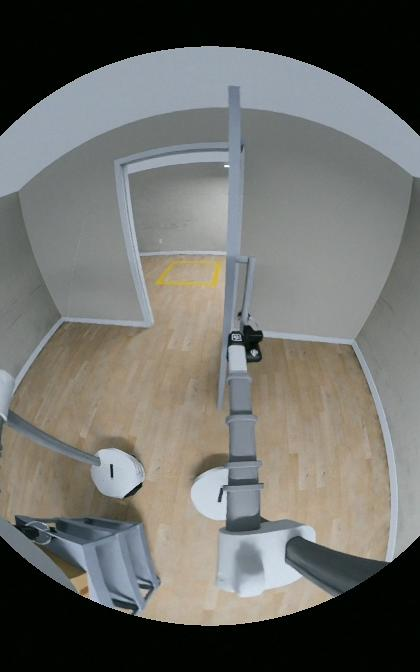

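Request:
move(blocking=false, cameras=[], r1={"base":{"rotate_rad":-0.12},"pace":"slow"})

Request:
wait(seconds=3, cameras=[])

Request:
move(blocking=false, cameras=[], r1={"base":{"translate_m":-0.34,"strafe_m":0.1},"pace":"slow"})

Request:
wait(seconds=8, cameras=["r1_wrist_camera","r1_head_left_camera"])

Scene clock: 551.07 s.
move: r1 moving
r1.base_odometry: x=-3.177 y=-0.586 heading=-1.984
r1.turned_by_wheels: -0.101
r1.turned_by_imu: -0.101
r1.base_tilt: forward=-1.6 right=+1.2
r1.lidar_m: 0.37 0.42 0.56 0.56 0.91 1.72 1.77 2.26 2.17 2.22 2.75 0.40
r1.base_status: rotate_rad moving
r1.joint_positions: lift_m=+0.925 arm_m=+0.220 wrist_yaw_rad=+0.002 wrist_pitch_rad=+1.561 wrist_roll_rad=+1.569 gripper_m=-0.029
r1.joint_status: not commanded
r1.measured_speeds: translate_m=+0.000 strafe_m=+0.000 rotate_rad=-0.206 lift_m=+0.000 arm_m=+0.000 wrist_yaw_rad=+0.000 wrist_pitch_rad=+0.000 wrist_roll_rad=+0.000
r1.motor_effort: lift_m=+14(14) arm_m=+0(4) wheel_0=+7(9) wheel_1=+4(6) wheel_2=+6(8)
r1.servo_current: wrist_yaw_rad=46(65) wrist_pitch_rad=52(65) wrist_roll_rad=39(65) gripper_m=59(65)
r1.contact_limits: lift_m 0.2
r1.hand_pose: x=+0.3940 y=-0.0874 z=+0.8152 quat_wxyz=(+0.504, +0.502, +0.498, -0.496) (m; r1's base frame)
r1.wrist_depth_mm: 179 243 242 242 1025 1008 1025 / 191 244 243 243 1008 1025 1025 / 202 245 243 244 1025 1008 991 / 214 244 244 243 1025 798 1025 / 227 244 244 1008 866 820 809 / 235 246 207 186 820 820 1025 / 244 155 244 174 157 820 1008
r2.base_odometry: x=-3.077 y=+0.051 heading=-2.356
r2.turned_by_wheels: +0.000
r2.turned_by_imu: +0.000
r2.base_tilt: forward=-0.3 right=+0.2
r2.lidar_m: 0.72 2.07 0.69 0.56 0.60 0.69 4.15 2.35 1.83 1.79 1.93 1.78
r2.base_status: not commanded
r2.joint_positions: lift_m=+0.830 arm_m=+0.375 wrist_yaw_rad=+0.022 wrist_pitch_rad=+0.001 wrist_roll_rad=+0.000 gripper_m=-0.028
r2.joint_status: not commanded
r2.measured_speeds: all 0
r2.motor_effort: lift_m=+20(20) arm_m=-14(14) wheel_0=+9(9) wheel_1=-5(5) wheel_2=+33(33)
r2.servo_current: wrist_yaw_rad=124(143) wrist_pitch_rad=39(52) wrist_roll_rad=52(65) gripper_m=124(130)
r2.contact_limits: translate_m 1
r2.hand_pose: x=+0.8357 y=-0.0810 z=+1.0077 quat_wxyz=(+1.000, +0.000, +0.001, +0.011) (m; r2's base frame)
r2.wrist_depth_mm: 121 163 242 165 - - - / 120 173 242 167 - - - / 121 163 241 167 - - - / 121 163 263 168 - - - / 121 162 259 168 - - - / 122 160 186 172 177 - - / 123 143 216 - - - -
pictures: none
No camera images: "cameras" was empty.

Scene clock: 551.53 s.
earlier move: r1 done
r1.base_odometry: x=-3.177 y=-0.586 heading=-2.002
r1.turned_by_wheels: -0.018
r1.turned_by_imu: -0.018
r1.base_tilt: forward=-1.6 right=+1.3
r1.lidar_m: 0.37 0.40 0.56 0.56 0.89 1.64 1.79 2.21 2.16 2.19 2.71 0.38
r1.base_status: done
r1.joint_positions: lift_m=+0.925 arm_m=+0.220 wrist_yaw_rad=+0.002 wrist_pitch_rad=+1.561 wrist_roll_rad=+1.569 gripper_m=-0.029
r1.joint_status: not commanded
r1.measured_speeds: all 0
r1.motor_effort: lift_m=+14(14) arm_m=+2(4) wheel_0=+5(9) wheel_1=+3(6) wheel_2=+6(8)
r1.servo_current: wrist_yaw_rad=59(65) wrist_pitch_rad=59(65) wrist_roll_rad=39(72) gripper_m=59(72)
r1.contact_limits: lift_m 0.2
r1.hand_pose: x=+0.3940 y=-0.0874 z=+0.8152 quat_wxyz=(+0.504, +0.502, +0.498, -0.496) (m; r1's base frame)
r1.wrist_depth_mm: 245 243 243 1025 1025 1025 1008 / 193 244 242 1025 1025 1025 1042 / 203 245 243 1025 1025 1008 1025 / 211 244 243 1042 1008 820 1025 / 222 244 244 1042 854 809 820 / 237 244 206 191 809 809 820 / 242 155 244 174 163 820 1042
r2.base_odometry: x=-3.077 y=+0.051 heading=-2.356
r2.turned_by_wheels: +0.000
r2.turned_by_imu: +0.000
r2.base_tilt: forward=-0.4 right=+0.2
r2.lidar_m: 0.72 2.04 0.66 0.57 0.62 0.70 4.16 2.34 1.82 1.78 1.91 1.75
r2.base_status: not commanded
r2.joint_positions: lift_m=+0.830 arm_m=+0.375 wrist_yaw_rad=+0.022 wrist_pitch_rad=+0.001 wrist_roll_rad=+0.000 gripper_m=-0.028
r2.joint_status: not commanded
r2.measured_speeds: all 0
r2.on_its_own: wrist_yaw_rad is at rest, and its servo_current (130 mA) is outside its rest range (0 to 104 mA)
r2.motor_effort: lift_m=+20(20) arm_m=-13(14) wheel_0=+8(9) wheel_1=-5(5) wheel_2=+33(33)
r2.servo_current: wrist_yaw_rad=130(143) wrist_pitch_rad=33(52) wrist_roll_rad=46(65) gripper_m=124(130)
r2.contact_limits: translate_m 1
r2.hand_pose: x=+0.8357 y=-0.0810 z=+1.0077 quat_wxyz=(+1.000, +0.000, +0.001, +0.011) (m; r2's base frame)
r2.wrist_depth_mm: 121 163 242 165 - - - / 120 173 242 167 - - - / 121 163 242 167 - - - / 121 163 260 169 - - - / 121 162 259 169 - - - / 122 160 186 172 177 - - / 123 143 217 - - - -
wait: 0.47 of 3 s (r1 has come to rest)
pictures: none
No camera images: "cameras" was empty.

Scene clock: 552.03 s.
move: r1 moving
r1.base_odometry: x=-3.169 y=-0.577 heading=-2.002
r1.turned_by_wheels: +0.000
r1.turned_by_imu: +0.000
r1.base_tilt: forward=-1.5 right=+1.2
r1.lidar_m: 0.39 0.40 0.57 0.58 0.87 1.67 1.76 2.21 2.17 2.19 2.70 0.40
r1.base_status: translate_m moving; strafe_m moving
r1.joint_positions: lift_m=+0.925 arm_m=+0.220 wrist_yaw_rad=+0.002 wrist_pitch_rad=+1.561 wrist_roll_rad=+1.569 gripper_m=-0.029
r1.joint_status: not commanded
r1.measured_speeds: translate_m=-0.048 strafe_m=+0.014 rotate_rad=-0.001 lift_m=+0.000 arm_m=+0.000 wrist_yaw_rad=+0.000 wrist_pitch_rad=+0.000 wrist_roll_rad=+0.000
r1.motor_effort: lift_m=+14(14) arm_m=+0(2) wheel_0=-5(5) wheel_1=-3(3) wheel_2=+10(12)
r1.servo_current: wrist_yaw_rad=59(59) wrist_pitch_rad=52(65) wrist_roll_rad=46(52) gripper_m=59(65)
r1.contact_limits: lift_m 0.2
r1.hand_pose: x=+0.3940 y=-0.0874 z=+0.8152 quat_wxyz=(+0.504, +0.502, +0.498, -0.496) (m; r1's base frame)
r1.wrist_depth_mm: 245 244 244 1025 1025 1042 1025 / 198 244 243 1042 1008 1025 1025 / 206 244 243 1025 1025 1025 1025 / 217 244 243 1025 1008 809 991 / 226 245 244 244 904 809 809 / 236 246 202 183 820 809 809 / 246 153 245 177 153 820 1025
r2.base_odometry: x=-3.077 y=+0.051 heading=-2.356
r2.turned_by_wheels: +0.000
r2.turned_by_imu: +0.000
r2.base_tilt: forward=-0.4 right=+0.2
r2.lidar_m: 0.68 2.06 0.66 0.56 0.60 0.71 4.12 2.35 1.83 1.79 1.92 1.75
r2.base_status: not commanded
r2.joint_positions: lift_m=+0.830 arm_m=+0.375 wrist_yaw_rad=+0.022 wrist_pitch_rad=+0.001 wrist_roll_rad=+0.000 gripper_m=-0.028
r2.joint_status: not commanded
r2.measured_speeds: all 0
r2.motor_effort: lift_m=+20(20) arm_m=-13(14) wheel_0=+8(9) wheel_1=-4(5) wheel_2=+33(33)
r2.servo_current: wrist_yaw_rad=124(137) wrist_pitch_rad=39(46) wrist_roll_rad=46(59) gripper_m=124(130)
r2.contact_limits: translate_m 1
r2.hand_pose: x=+0.8357 y=-0.0810 z=+1.0077 quat_wxyz=(+1.000, +0.000, +0.001, +0.011) (m; r2's base frame)
r2.wrist_depth_mm: 121 163 242 164 - - - / 120 173 242 166 - - - / 121 163 241 167 - - - / 121 163 260 168 - - - / 121 162 259 169 - - - / 122 160 186 172 176 - - / 123 143 216 - - - -
pictures: none
No camera images: "cameras" was empty.

Scene clock: 556.33 s.
earlier move: r1 done
r1.base_odometry: x=-2.944 y=-0.320 heading=-2.003
r1.turned_by_wheels: -0.001
r1.turned_by_imu: -0.002
r1.base_tilt: forward=-1.6 right=+1.3
r1.lidar_m: 0.37 0.45 0.65 0.72 0.87 4.32 1.43 1.78 2.14 2.17 2.68 0.38
r1.base_status: done
r1.joint_positions: lift_m=+0.925 arm_m=+0.220 wrist_yaw_rad=+0.002 wrist_pitch_rad=+1.566 wrist_roll_rad=+1.569 gripper_m=-0.029
r1.joint_status: not commanded
r1.measured_speeds: all 0
r1.motor_effort: lift_m=+14(14) arm_m=-4(4) wheel_0=-6(11) wheel_1=-3(7) wheel_2=+1(12)
r1.servo_current: wrist_yaw_rad=46(72) wrist_pitch_rad=39(65) wrist_roll_rad=46(59) gripper_m=65(72)
r1.contact_limits: lift_m 0.2
r1.hand_pose: x=+0.3923 y=-0.0874 z=+0.8152 quat_wxyz=(+0.502, +0.500, +0.500, -0.498) (m; r1's base frame)
r1.wrist_depth_mm: 158 213 244 244 1042 1008 1042 / 170 233 244 243 1025 1025 1025 / 187 243 244 244 1025 1025 1025 / 206 244 243 243 1042 831 820 / 229 244 242 243 842 809 831 / 245 244 186 196 809 820 1042 / 243 155 244 181 178 820 1042
r2.base_odometry: x=-3.077 y=+0.051 heading=-2.356
r2.turned_by_wheels: +0.000
r2.turned_by_imu: +0.001
r2.base_tilt: forward=-0.4 right=+0.2
r2.lidar_m: 0.70 2.06 0.66 0.51 0.56 0.76 4.15 2.36 1.81 1.79 1.90 1.78
r2.base_status: not commanded
r2.joint_positions: lift_m=+0.830 arm_m=+0.375 wrist_yaw_rad=+0.022 wrist_pitch_rad=+0.001 wrist_roll_rad=+0.000 gripper_m=-0.028
r2.joint_status: not commanded
r2.measured_speeds: all 0
r2.on_its_own: wrist_yaw_rad is at rest, and its servo_current (117 mA) is outside its rest range (0 to 104 mA)
r2.motor_effort: lift_m=+20(20) arm_m=-13(14) wheel_0=+9(9) wheel_1=-4(5) wheel_2=+33(33)
r2.servo_current: wrist_yaw_rad=117(143) wrist_pitch_rad=39(52) wrist_roll_rad=52(59) gripper_m=124(130)
r2.contact_limits: translate_m 1
r2.hand_pose: x=+0.8357 y=-0.0810 z=+1.0077 quat_wxyz=(+1.000, +0.000, +0.001, +0.011) (m; r2's base frame)
r2.wrist_depth_mm: 121 163 242 165 - - - / 120 173 242 167 - - - / 121 163 241 167 - - - / 121 163 260 168 - - - / 121 162 259 169 - - - / 122 160 186 172 177 - - / 123 143 217 - - - -
wait: 4.30 of 8 s (r1 has come to rest)
pictures: r1_head_left_camera, r1_wrist_camera
Images, in order (width x height): r1_head_left_camera 420x672, r1_wrist_camera 616x392.

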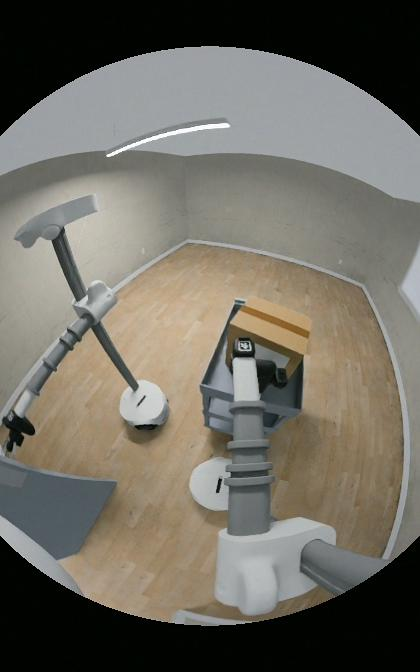

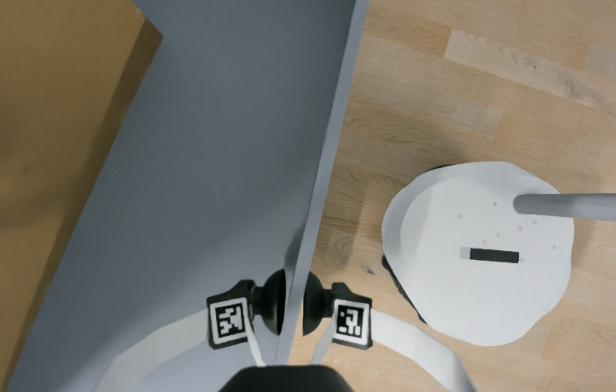

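Request:
move(blocking=false, cameras=[], r1={"base":{"translate_m":-0.37,"strafe_m":0.148},"pace":"slow"})

Request:
wait(seconds=8, cameras=["r1_head_left_camera","r1_wrist_camera"])

Scene clock: 566.53 s.
move: r1 moving
r1.base_odometry: x=-2.934 y=-0.310 heading=-2.004
r1.turned_by_wheels: -0.001
r1.turned_by_imu: -0.001
r1.base_tilt: forward=-1.6 right=+1.3
r1.lidar_m: 0.40 0.46 0.65 0.73 0.87 4.33 1.42 1.77 2.14 2.15 2.66 0.37
r1.base_status: translate_m moving; strafe_m moving
r1.joint_positions: lift_m=+0.925 arm_m=+0.220 wrist_yaw_rad=+0.002 wrist_pitch_rad=+1.564 wrist_roll_rad=+1.570 gripper_m=-0.029
r1.joint_status: not commanded
r1.measured_speeds: translate_m=-0.049 strafe_m=+0.020 rotate_rad=+0.001 lift_m=+0.000 arm_m=+0.000 wrist_yaw_rad=+0.000 wrist_pitch_rad=-0.027 wrist_roll_rad=+0.001
r1.motor_effort: lift_m=+14(14) arm_m=-3(4) wheel_0=-11(13) wheel_1=-4(5) wheel_2=+4(6)
r1.servo_current: wrist_yaw_rad=65(65) wrist_pitch_rad=52(52) wrist_roll_rad=78(78) gripper_m=59(72)
r1.contact_limits: lift_m 0.2
r1.hand_pose: x=+0.3929 y=-0.0874 z=+0.8152 quat_wxyz=(+0.502, +0.501, +0.499, -0.498) (m; r1's base frame)
r1.wrist_depth_mm: 161 214 245 244 1042 1025 1025 / 170 236 246 244 1042 1042 1008 / 195 245 244 244 1025 1025 1008 / 212 245 245 245 1042 831 1008 / 240 246 245 243 842 820 809 / 245 245 185 186 820 831 831 / 245 154 243 179 165 820 1008
r2.base_odometry: x=-3.077 y=+0.051 heading=-2.356
r2.turned_by_wheels: +0.000
r2.turned_by_imu: +0.000
r2.base_tilt: forward=-0.4 right=+0.2
r2.lidar_m: 0.73 2.04 0.66 0.52 0.55 0.77 4.15 2.37 1.82 1.79 1.92 1.76
r2.base_status: not commanded
r2.joint_positions: lift_m=+0.830 arm_m=+0.375 wrist_yaw_rad=+0.022 wrist_pitch_rad=+0.001 wrist_roll_rad=+0.000 gripper_m=-0.028
r2.joint_status: not commanded
r2.measured_speeds: all 0
r2.motor_effort: lift_m=+20(20) arm_m=-13(14) wheel_0=+9(9) wheel_1=-4(5) wheel_2=+33(33)
r2.servo_current: wrist_yaw_rad=137(143) wrist_pitch_rad=39(46) wrist_roll_rad=46(52) gripper_m=124(130)
r2.contact_limits: translate_m 1
r2.hand_pose: x=+0.8357 y=-0.0810 z=+1.0077 quat_wxyz=(+1.000, +0.000, +0.001, +0.011) (m; r2's base frame)
r2.wrist_depth_mm: 121 163 242 165 - - - / 120 172 242 167 - - - / 121 163 242 167 - - - / 121 163 260 169 - - - / 121 161 259 169 - - - / 122 160 186 172 176 - - / 123 143 216 - - - -
pictures: none
No camera images: "cameras" was empty.

Scene clock: 571.23 s.
earlier move: r1 done
r1.base_odometry: x=-2.655 y=-0.046 heading=-2.004
r1.turned_by_wheels: +0.000
r1.turned_by_imu: -0.002
r1.base_tilt: forward=-1.6 right=+1.3
r1.lidar_m: 0.38 0.83 0.68 0.68 0.87 3.95 1.05 1.22 2.14 2.18 0.33 0.34
r1.base_status: done
r1.joint_positions: lift_m=+0.925 arm_m=+0.220 wrist_yaw_rad=+0.000 wrist_pitch_rad=+1.569 wrist_roll_rad=+1.570 gripper_m=-0.029
r1.joint_status: not commanded
r1.measured_speeds: all 0
r1.motor_effort: lift_m=+14(14) arm_m=-4(4) wheel_0=-8(15) wheel_1=-4(9) wheel_2=+0(7)
r1.servo_current: wrist_yaw_rad=39(78) wrist_pitch_rad=39(59) wrist_roll_rad=52(78) gripper_m=65(72)
r1.contact_limits: lift_m 0.2
r1.hand_pose: x=+0.3914 y=-0.0874 z=+0.8152 quat_wxyz=(+0.501, +0.500, +0.500, -0.499) (m; r1's base frame)
r1.wrist_depth_mm: 140 169 232 243 244 216 1060 / 157 204 243 244 245 1042 1060 / 186 241 242 245 243 1042 1042 / 229 242 242 244 243 820 820 / 240 241 243 242 820 820 842 / 240 242 183 196 183 820 1025 / 241 153 242 173 180 139 1042
r2.base_odometry: x=-3.077 y=+0.051 heading=-2.356
r2.turned_by_wheels: +0.000
r2.turned_by_imu: +0.001
r2.base_tilt: forward=-0.4 right=+0.2
r2.lidar_m: 0.73 0.87 0.57 0.58 0.71 4.16 4.14 2.35 1.81 1.76 1.91 1.75
r2.base_status: not commanded
r2.joint_positions: lift_m=+0.830 arm_m=+0.375 wrist_yaw_rad=+0.022 wrist_pitch_rad=+0.001 wrist_roll_rad=+0.000 gripper_m=-0.028
r2.joint_status: not commanded
r2.measured_speeds: all 0
r2.on_its_own: wrist_yaw_rad is at rest, and its servo_current (130 mA) is outside its rest range (0 to 104 mA)
r2.motor_effort: lift_m=+20(20) arm_m=-13(14) wheel_0=+9(9) wheel_1=-4(5) wheel_2=+33(33)
r2.servo_current: wrist_yaw_rad=130(143) wrist_pitch_rad=39(46) wrist_roll_rad=52(59) gripper_m=117(130)
r2.contact_limits: translate_m 1
r2.hand_pose: x=+0.8357 y=-0.0810 z=+1.0077 quat_wxyz=(+1.000, +0.000, +0.001, +0.011) (m; r2's base frame)
r2.wrist_depth_mm: 121 163 243 165 - - - / 120 173 242 167 - - - / 121 163 241 167 - - - / 121 163 262 168 - - - / 121 161 258 169 - - - / 122 160 186 172 177 - - / 123 143 217 - - - -
wait: 4.70 of 8 s (r1 has come to rest)
pictures: r1_head_left_camera, r1_wrist_camera
Images, in order (width x height): r1_head_left_camera 420x672, r1_wrist_camera 616x392.

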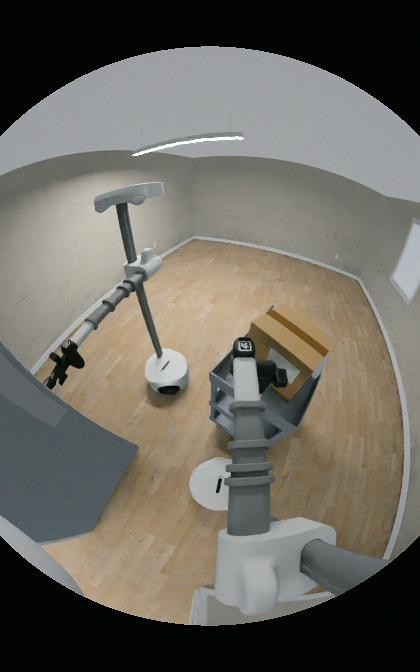

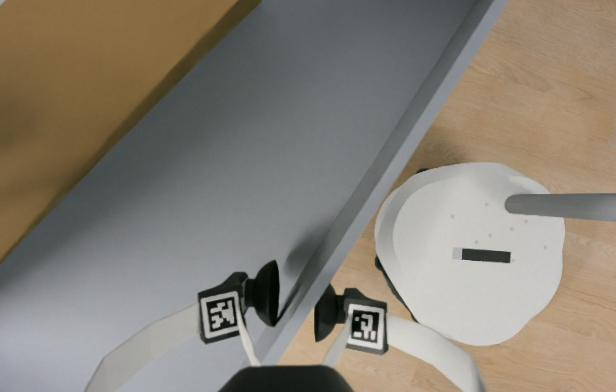

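Request:
move(blocking=false, cameras=[], r1={"base":{"rotate_rad":-0.38},"pace":"slow"})

Request:
wait(seconds=4, cameras=["r1_head_left_camera","r1_wrist_camera"])

Scene clock: 579.73 s.
move: r1 moving
r1.base_odometry: x=-2.654 y=-0.046 heading=-2.128
r1.turned_by_wheels: -0.124
r1.turned_by_imu: -0.124
r1.base_tilt: forward=-1.6 right=+1.2
r1.lidar_m: 0.37 0.49 0.73 0.66 0.80 3.95 1.05 1.17 2.00 2.13 2.46 0.34
r1.base_status: rotate_rad moving
r1.joint_positions: lift_m=+0.925 arm_m=+0.220 wrist_yaw_rad=+0.000 wrist_pitch_rad=+1.572 wrist_roll_rad=+1.570 gripper_m=-0.029
r1.joint_status: not commanded
r1.measured_speeds: translate_m=-0.001 strafe_m=-0.001 rotate_rad=-0.493 lift_m=+0.000 arm_m=+0.000 wrist_yaw_rad=-0.005 wrist_pitch_rad=+0.022 wrist_roll_rad=+0.000
r1.motor_effort: lift_m=+14(14) arm_m=+1(4) wheel_0=+15(16) wheel_1=+7(7) wheel_2=+10(10)
r1.servo_current: wrist_yaw_rad=52(65) wrist_pitch_rad=46(46) wrist_roll_rad=33(65) gripper_m=65(72)
r1.contact_limits: lift_m 0.2
r1.hand_pose: x=+0.3905 y=-0.0874 z=+0.8152 quat_wxyz=(+0.500, +0.500, +0.500, -0.500) (m; r1's base frame)
r1.wrist_depth_mm: 128 166 239 240 241 1042 1042 / 145 196 240 240 242 1042 1042 / 163 229 238 241 216 1042 1042 / 198 237 240 242 820 831 831 / 237 239 240 241 809 831 1025 / 239 238 187 200 842 831 1042 / 239 153 242 172 181 143 1060
r2.base_odometry: x=-3.077 y=+0.051 heading=-2.356
r2.turned_by_wheels: +0.000
r2.turned_by_imu: +0.000
r2.base_tilt: forward=-0.4 right=+0.1
r2.lidar_m: 0.72 0.88 0.57 0.61 0.75 4.15 4.17 2.33 1.84 1.76 1.91 1.79
r2.base_status: not commanded
r2.joint_positions: lift_m=+0.830 arm_m=+0.375 wrist_yaw_rad=+0.022 wrist_pitch_rad=+0.001 wrist_roll_rad=+0.000 gripper_m=-0.028
r2.joint_status: not commanded
r2.measured_speeds: all 0
r2.motor_effort: lift_m=+20(20) arm_m=-13(14) wheel_0=+9(9) wheel_1=-4(5) wheel_2=+32(33)
r2.servo_current: wrist_yaw_rad=124(150) wrist_pitch_rad=39(46) wrist_roll_rad=52(59) gripper_m=124(137)
r2.contact_limits: translate_m 1
r2.hand_pose: x=+0.8357 y=-0.0810 z=+1.0077 quat_wxyz=(+1.000, +0.000, +0.001, +0.011) (m; r2's base frame)
r2.wrist_depth_mm: 121 163 242 164 - - - / 120 173 242 167 - - - / 121 163 241 167 - - - / 121 163 260 169 - - - / 121 161 259 168 - - - / 122 160 186 172 176 - - / 123 143 217 - - - -
pictures: none
No camera images: "cameras" was empty.

Scene clock: 580.77 s.
earlier move: r1 done
r1.base_odometry: x=-2.654 y=-0.046 heading=-2.384
r1.turned_by_wheels: -0.256
r1.turned_by_imu: -0.257
r1.base_tilt: forward=-1.6 right=+1.2
r1.lidar_m: 0.37 0.40 0.77 0.67 0.71 0.96 1.14 1.06 1.42 2.13 2.22 0.34
r1.base_status: done
r1.joint_positions: lift_m=+0.925 arm_m=+0.220 wrist_yaw_rad=+0.000 wrist_pitch_rad=+1.573 wrist_roll_rad=+1.570 gripper_m=-0.029
r1.joint_status: not commanded
r1.measured_speeds: all 0
r1.motor_effort: lift_m=+14(14) arm_m=+5(5) wheel_0=+2(16) wheel_1=+2(8) wheel_2=-1(10)
r1.servo_current: wrist_yaw_rad=46(65) wrist_pitch_rad=46(52) wrist_roll_rad=33(65) gripper_m=65(72)
r1.contact_limits: lift_m 0.2
r1.hand_pose: x=+0.3900 y=-0.0874 z=+0.8152 quat_wxyz=(+0.499, +0.499, +0.501, -0.501) (m; r1's base frame)
r1.wrist_depth_mm: 240 241 241 243 1042 1042 1025 / 238 240 242 243 1042 1060 1042 / 177 240 242 243 1042 1042 1060 / 191 240 241 243 891 820 820 / 198 240 241 242 820 831 1025 / 211 239 189 199 181 831 1042 / 223 239 240 173 1042 133 1060
r2.base_odometry: x=-3.077 y=+0.051 heading=-2.356
r2.turned_by_wheels: +0.000
r2.turned_by_imu: +0.000
r2.base_tilt: forward=-0.4 right=+0.2
r2.lidar_m: 0.70 0.86 0.66 0.65 0.76 4.16 4.12 2.36 1.83 1.79 1.91 1.77
r2.base_status: not commanded
r2.joint_positions: lift_m=+0.830 arm_m=+0.375 wrist_yaw_rad=+0.022 wrist_pitch_rad=+0.001 wrist_roll_rad=+0.000 gripper_m=-0.028
r2.joint_status: not commanded
r2.measured_speeds: all 0
r2.on_its_own: wrist_yaw_rad is at rest, and its servo_current (130 mA) is outside its rest range (0 to 104 mA)
r2.motor_effort: lift_m=+20(20) arm_m=-13(14) wheel_0=+9(9) wheel_1=-4(5) wheel_2=+33(33)
r2.servo_current: wrist_yaw_rad=130(150) wrist_pitch_rad=39(46) wrist_roll_rad=52(65) gripper_m=130(137)
r2.contact_limits: translate_m 1
r2.hand_pose: x=+0.8357 y=-0.0810 z=+1.0077 quat_wxyz=(+1.000, +0.000, +0.001, +0.011) (m; r2's base frame)
r2.wrist_depth_mm: 121 163 244 165 - - - / 120 173 243 167 - - - / 121 163 241 167 - - - / 121 163 262 168 - - - / 121 162 259 168 - - - / 122 160 186 172 176 - - / 123 143 217 - - - -
wait: 1.03 of 4 s (r1 has come to rest)
pictures: r1_head_left_camera, r1_wrist_camera
Images, in order (width x height): r1_head_left_camera 420x672, r1_wrist_camera 616x392.

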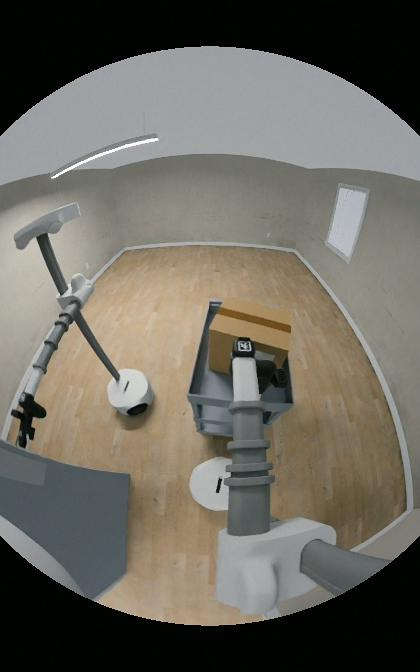

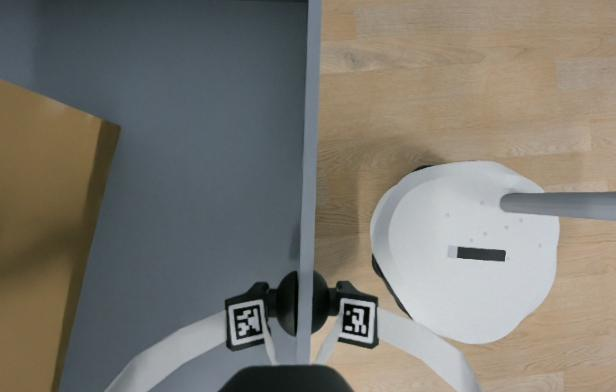

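Request:
move(blocking=false, cameras=[], r1={"base":{"translate_m":-0.5,"strafe_m":0.15},"pace":"slow"})

Request:
wait(seconds=9, cameras=["r1_head_left_camera","r1_wrist_camera"])

Scene clock: 617.77 s.
move: r1 moving
r1.base_odometry: x=-2.643 y=-0.040 heading=-2.384
r1.turned_by_wheels: -0.001
r1.turned_by_imu: -0.001
r1.base_tilt: forward=-1.6 right=+1.3
r1.lidar_m: 0.37 0.41 0.75 0.67 0.67 0.97 4.09 1.03 1.41 2.14 2.23 0.39
r1.base_status: translate_m moving; strafe_m moving
r1.joint_positions: lift_m=+0.925 arm_m=+0.220 wrist_yaw_rad=+0.000 wrist_pitch_rad=+1.571 wrist_roll_rad=+1.570 gripper_m=-0.029
r1.joint_status: not commanded
r1.measured_speeds: translate_m=-0.048 strafe_m=+0.015 rotate_rad=+0.002 lift_m=+0.000 arm_m=+0.001 wrist_yaw_rad=+0.000 wrist_pitch_rad=-0.024 wrist_roll_rad=+0.000
r1.motor_effort: lift_m=+14(14) arm_m=+4(5) wheel_0=-8(9) wheel_1=-4(6) wheel_2=+6(6)
r1.servo_current: wrist_yaw_rad=52(65) wrist_pitch_rad=46(46) wrist_roll_rad=46(59) gripper_m=65(72)
r1.contact_limits: lift_m 0.2
r1.hand_pose: x=+0.3908 y=-0.0874 z=+0.8152 quat_wxyz=(+0.500, +0.500, +0.500, -0.500) (m; r1's base frame)
r1.wrist_depth_mm: 243 242 244 243 1042 1025 1025 / 243 242 242 244 1025 1025 1042 / 183 243 244 243 1008 1042 1042 / 201 243 242 243 991 831 831 / 208 243 244 243 831 842 831 / 219 242 186 197 180 831 1042 / 231 241 242 173 1042 809 1025
r2.base_odometry: x=-3.077 y=+0.051 heading=-2.356
r2.turned_by_wheels: +0.000
r2.turned_by_imu: +0.001
r2.base_tilt: forward=-0.3 right=+0.2
r2.lidar_m: 0.71 0.88 0.65 0.65 0.75 4.17 4.15 2.37 1.83 1.77 1.91 1.76
r2.base_status: not commanded
r2.joint_positions: lift_m=+0.830 arm_m=+0.375 wrist_yaw_rad=+0.022 wrist_pitch_rad=+0.001 wrist_roll_rad=+0.000 gripper_m=-0.028
r2.joint_status: not commanded
r2.measured_speeds: all 0
r2.motor_effort: lift_m=+20(20) arm_m=-13(14) wheel_0=+8(9) wheel_1=-4(5) wheel_2=+33(33)
r2.servo_current: wrist_yaw_rad=137(137) wrist_pitch_rad=39(46) wrist_roll_rad=33(59) gripper_m=117(124)
r2.contact_limits: translate_m 1
r2.hand_pose: x=+0.8357 y=-0.0810 z=+1.0077 quat_wxyz=(+1.000, +0.000, +0.001, +0.011) (m; r2's base frame)
r2.wrist_depth_mm: 121 163 243 164 - - - / 120 173 242 167 - - - / 121 163 240 167 - - - / 121 163 259 168 - - - / 121 162 258 169 - - - / 122 160 186 172 177 - - / 123 143 216 - - - -
pictures: none
No camera images: "cameras" was empty.

Scene clock: 623.73 s.
earlier move: r1 done
r1.base_odometry: x=-2.188 y=+0.188 heading=-2.385
r1.turned_by_wheels: +0.000
r1.turned_by_imu: -0.003
r1.base_tilt: forward=-1.6 right=+1.3
r1.lidar_m: 0.39 0.85 0.55 0.52 0.55 0.72 3.52 0.68 0.73 1.96 0.44 0.38
r1.base_status: done
r1.joint_positions: lift_m=+0.925 arm_m=+0.220 wrist_yaw_rad=+0.002 wrist_pitch_rad=+1.562 wrist_roll_rad=+1.570 gripper_m=-0.029
r1.joint_status: not commanded
r1.measured_speeds: all 0
r1.motor_effort: lift_m=+15(15) arm_m=-4(5) wheel_0=-9(16) wheel_1=-5(9) wheel_2=+0(12)
r1.servo_current: wrist_yaw_rad=39(78) wrist_pitch_rad=52(111) wrist_roll_rad=46(65) gripper_m=65(72)
r1.contact_limits: lift_m 0.2
r1.hand_pose: x=+0.3938 y=-0.0874 z=+0.8151 quat_wxyz=(+0.503, +0.502, +0.498, -0.497) (m; r1's base frame)
r1.wrist_depth_mm: 208 245 245 245 1042 1042 1025 / 227 245 245 244 1042 1025 1060 / 245 245 245 244 1042 1025 1042 / 246 246 245 243 1025 809 820 / 247 245 245 243 866 820 831 / - 245 182 196 180 809 1042 / 1042 141 178 174 1042 809 1025
r2.base_odometry: x=-3.077 y=+0.051 heading=-2.356
r2.turned_by_wheels: +0.000
r2.turned_by_imu: +0.001
r2.base_tilt: forward=-0.4 right=+0.2
r2.lidar_m: 0.71 1.02 0.90 1.00 3.18 4.19 4.14 2.36 1.81 1.77 1.91 1.79
r2.base_status: not commanded
r2.joint_positions: lift_m=+0.830 arm_m=+0.375 wrist_yaw_rad=+0.022 wrist_pitch_rad=+0.001 wrist_roll_rad=+0.000 gripper_m=-0.028
r2.joint_status: not commanded
r2.measured_speeds: all 0
r2.on_its_own: wrist_yaw_rad is at rest, and its servo_current (130 mA) is outside its rest range (0 to 104 mA)
r2.motor_effort: lift_m=+20(20) arm_m=-14(14) wheel_0=+8(9) wheel_1=-4(5) wheel_2=+33(33)
r2.servo_current: wrist_yaw_rad=130(150) wrist_pitch_rad=39(52) wrist_roll_rad=52(65) gripper_m=117(130)
r2.contact_limits: translate_m 1
r2.hand_pose: x=+0.8357 y=-0.0810 z=+1.0077 quat_wxyz=(+1.000, +0.000, +0.001, +0.011) (m; r2's base frame)
r2.wrist_depth_mm: 121 163 241 165 - - - / 120 172 243 167 - - - / 121 163 242 168 - - - / 121 163 262 168 - - - / 121 162 259 168 - - - / 122 160 186 172 176 - - / 123 143 216 - - - -
wait: 5.97 of 9 s (r1 has come to rest)
pictures: r1_head_left_camera, r1_wrist_camera
Images, in order (width x height): r1_head_left_camera 420x672, r1_wrist_camera 616x392.

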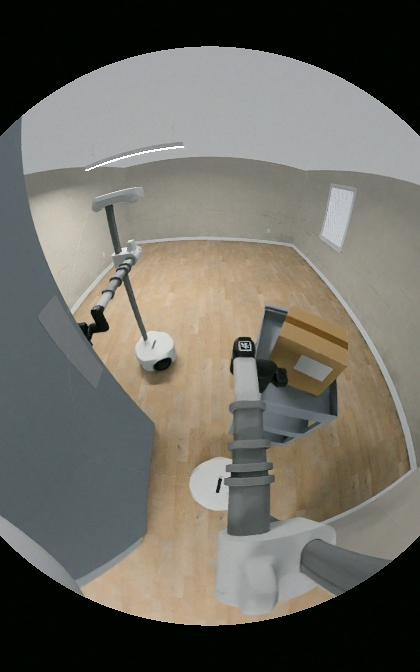

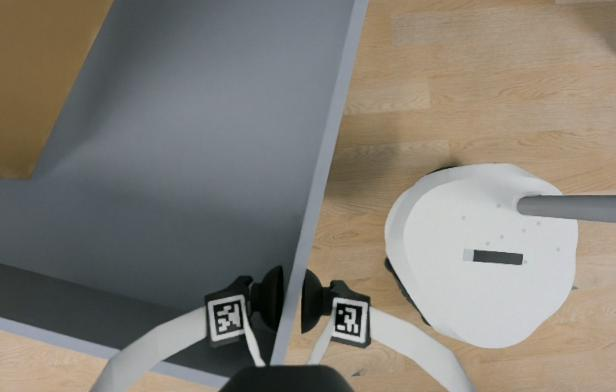

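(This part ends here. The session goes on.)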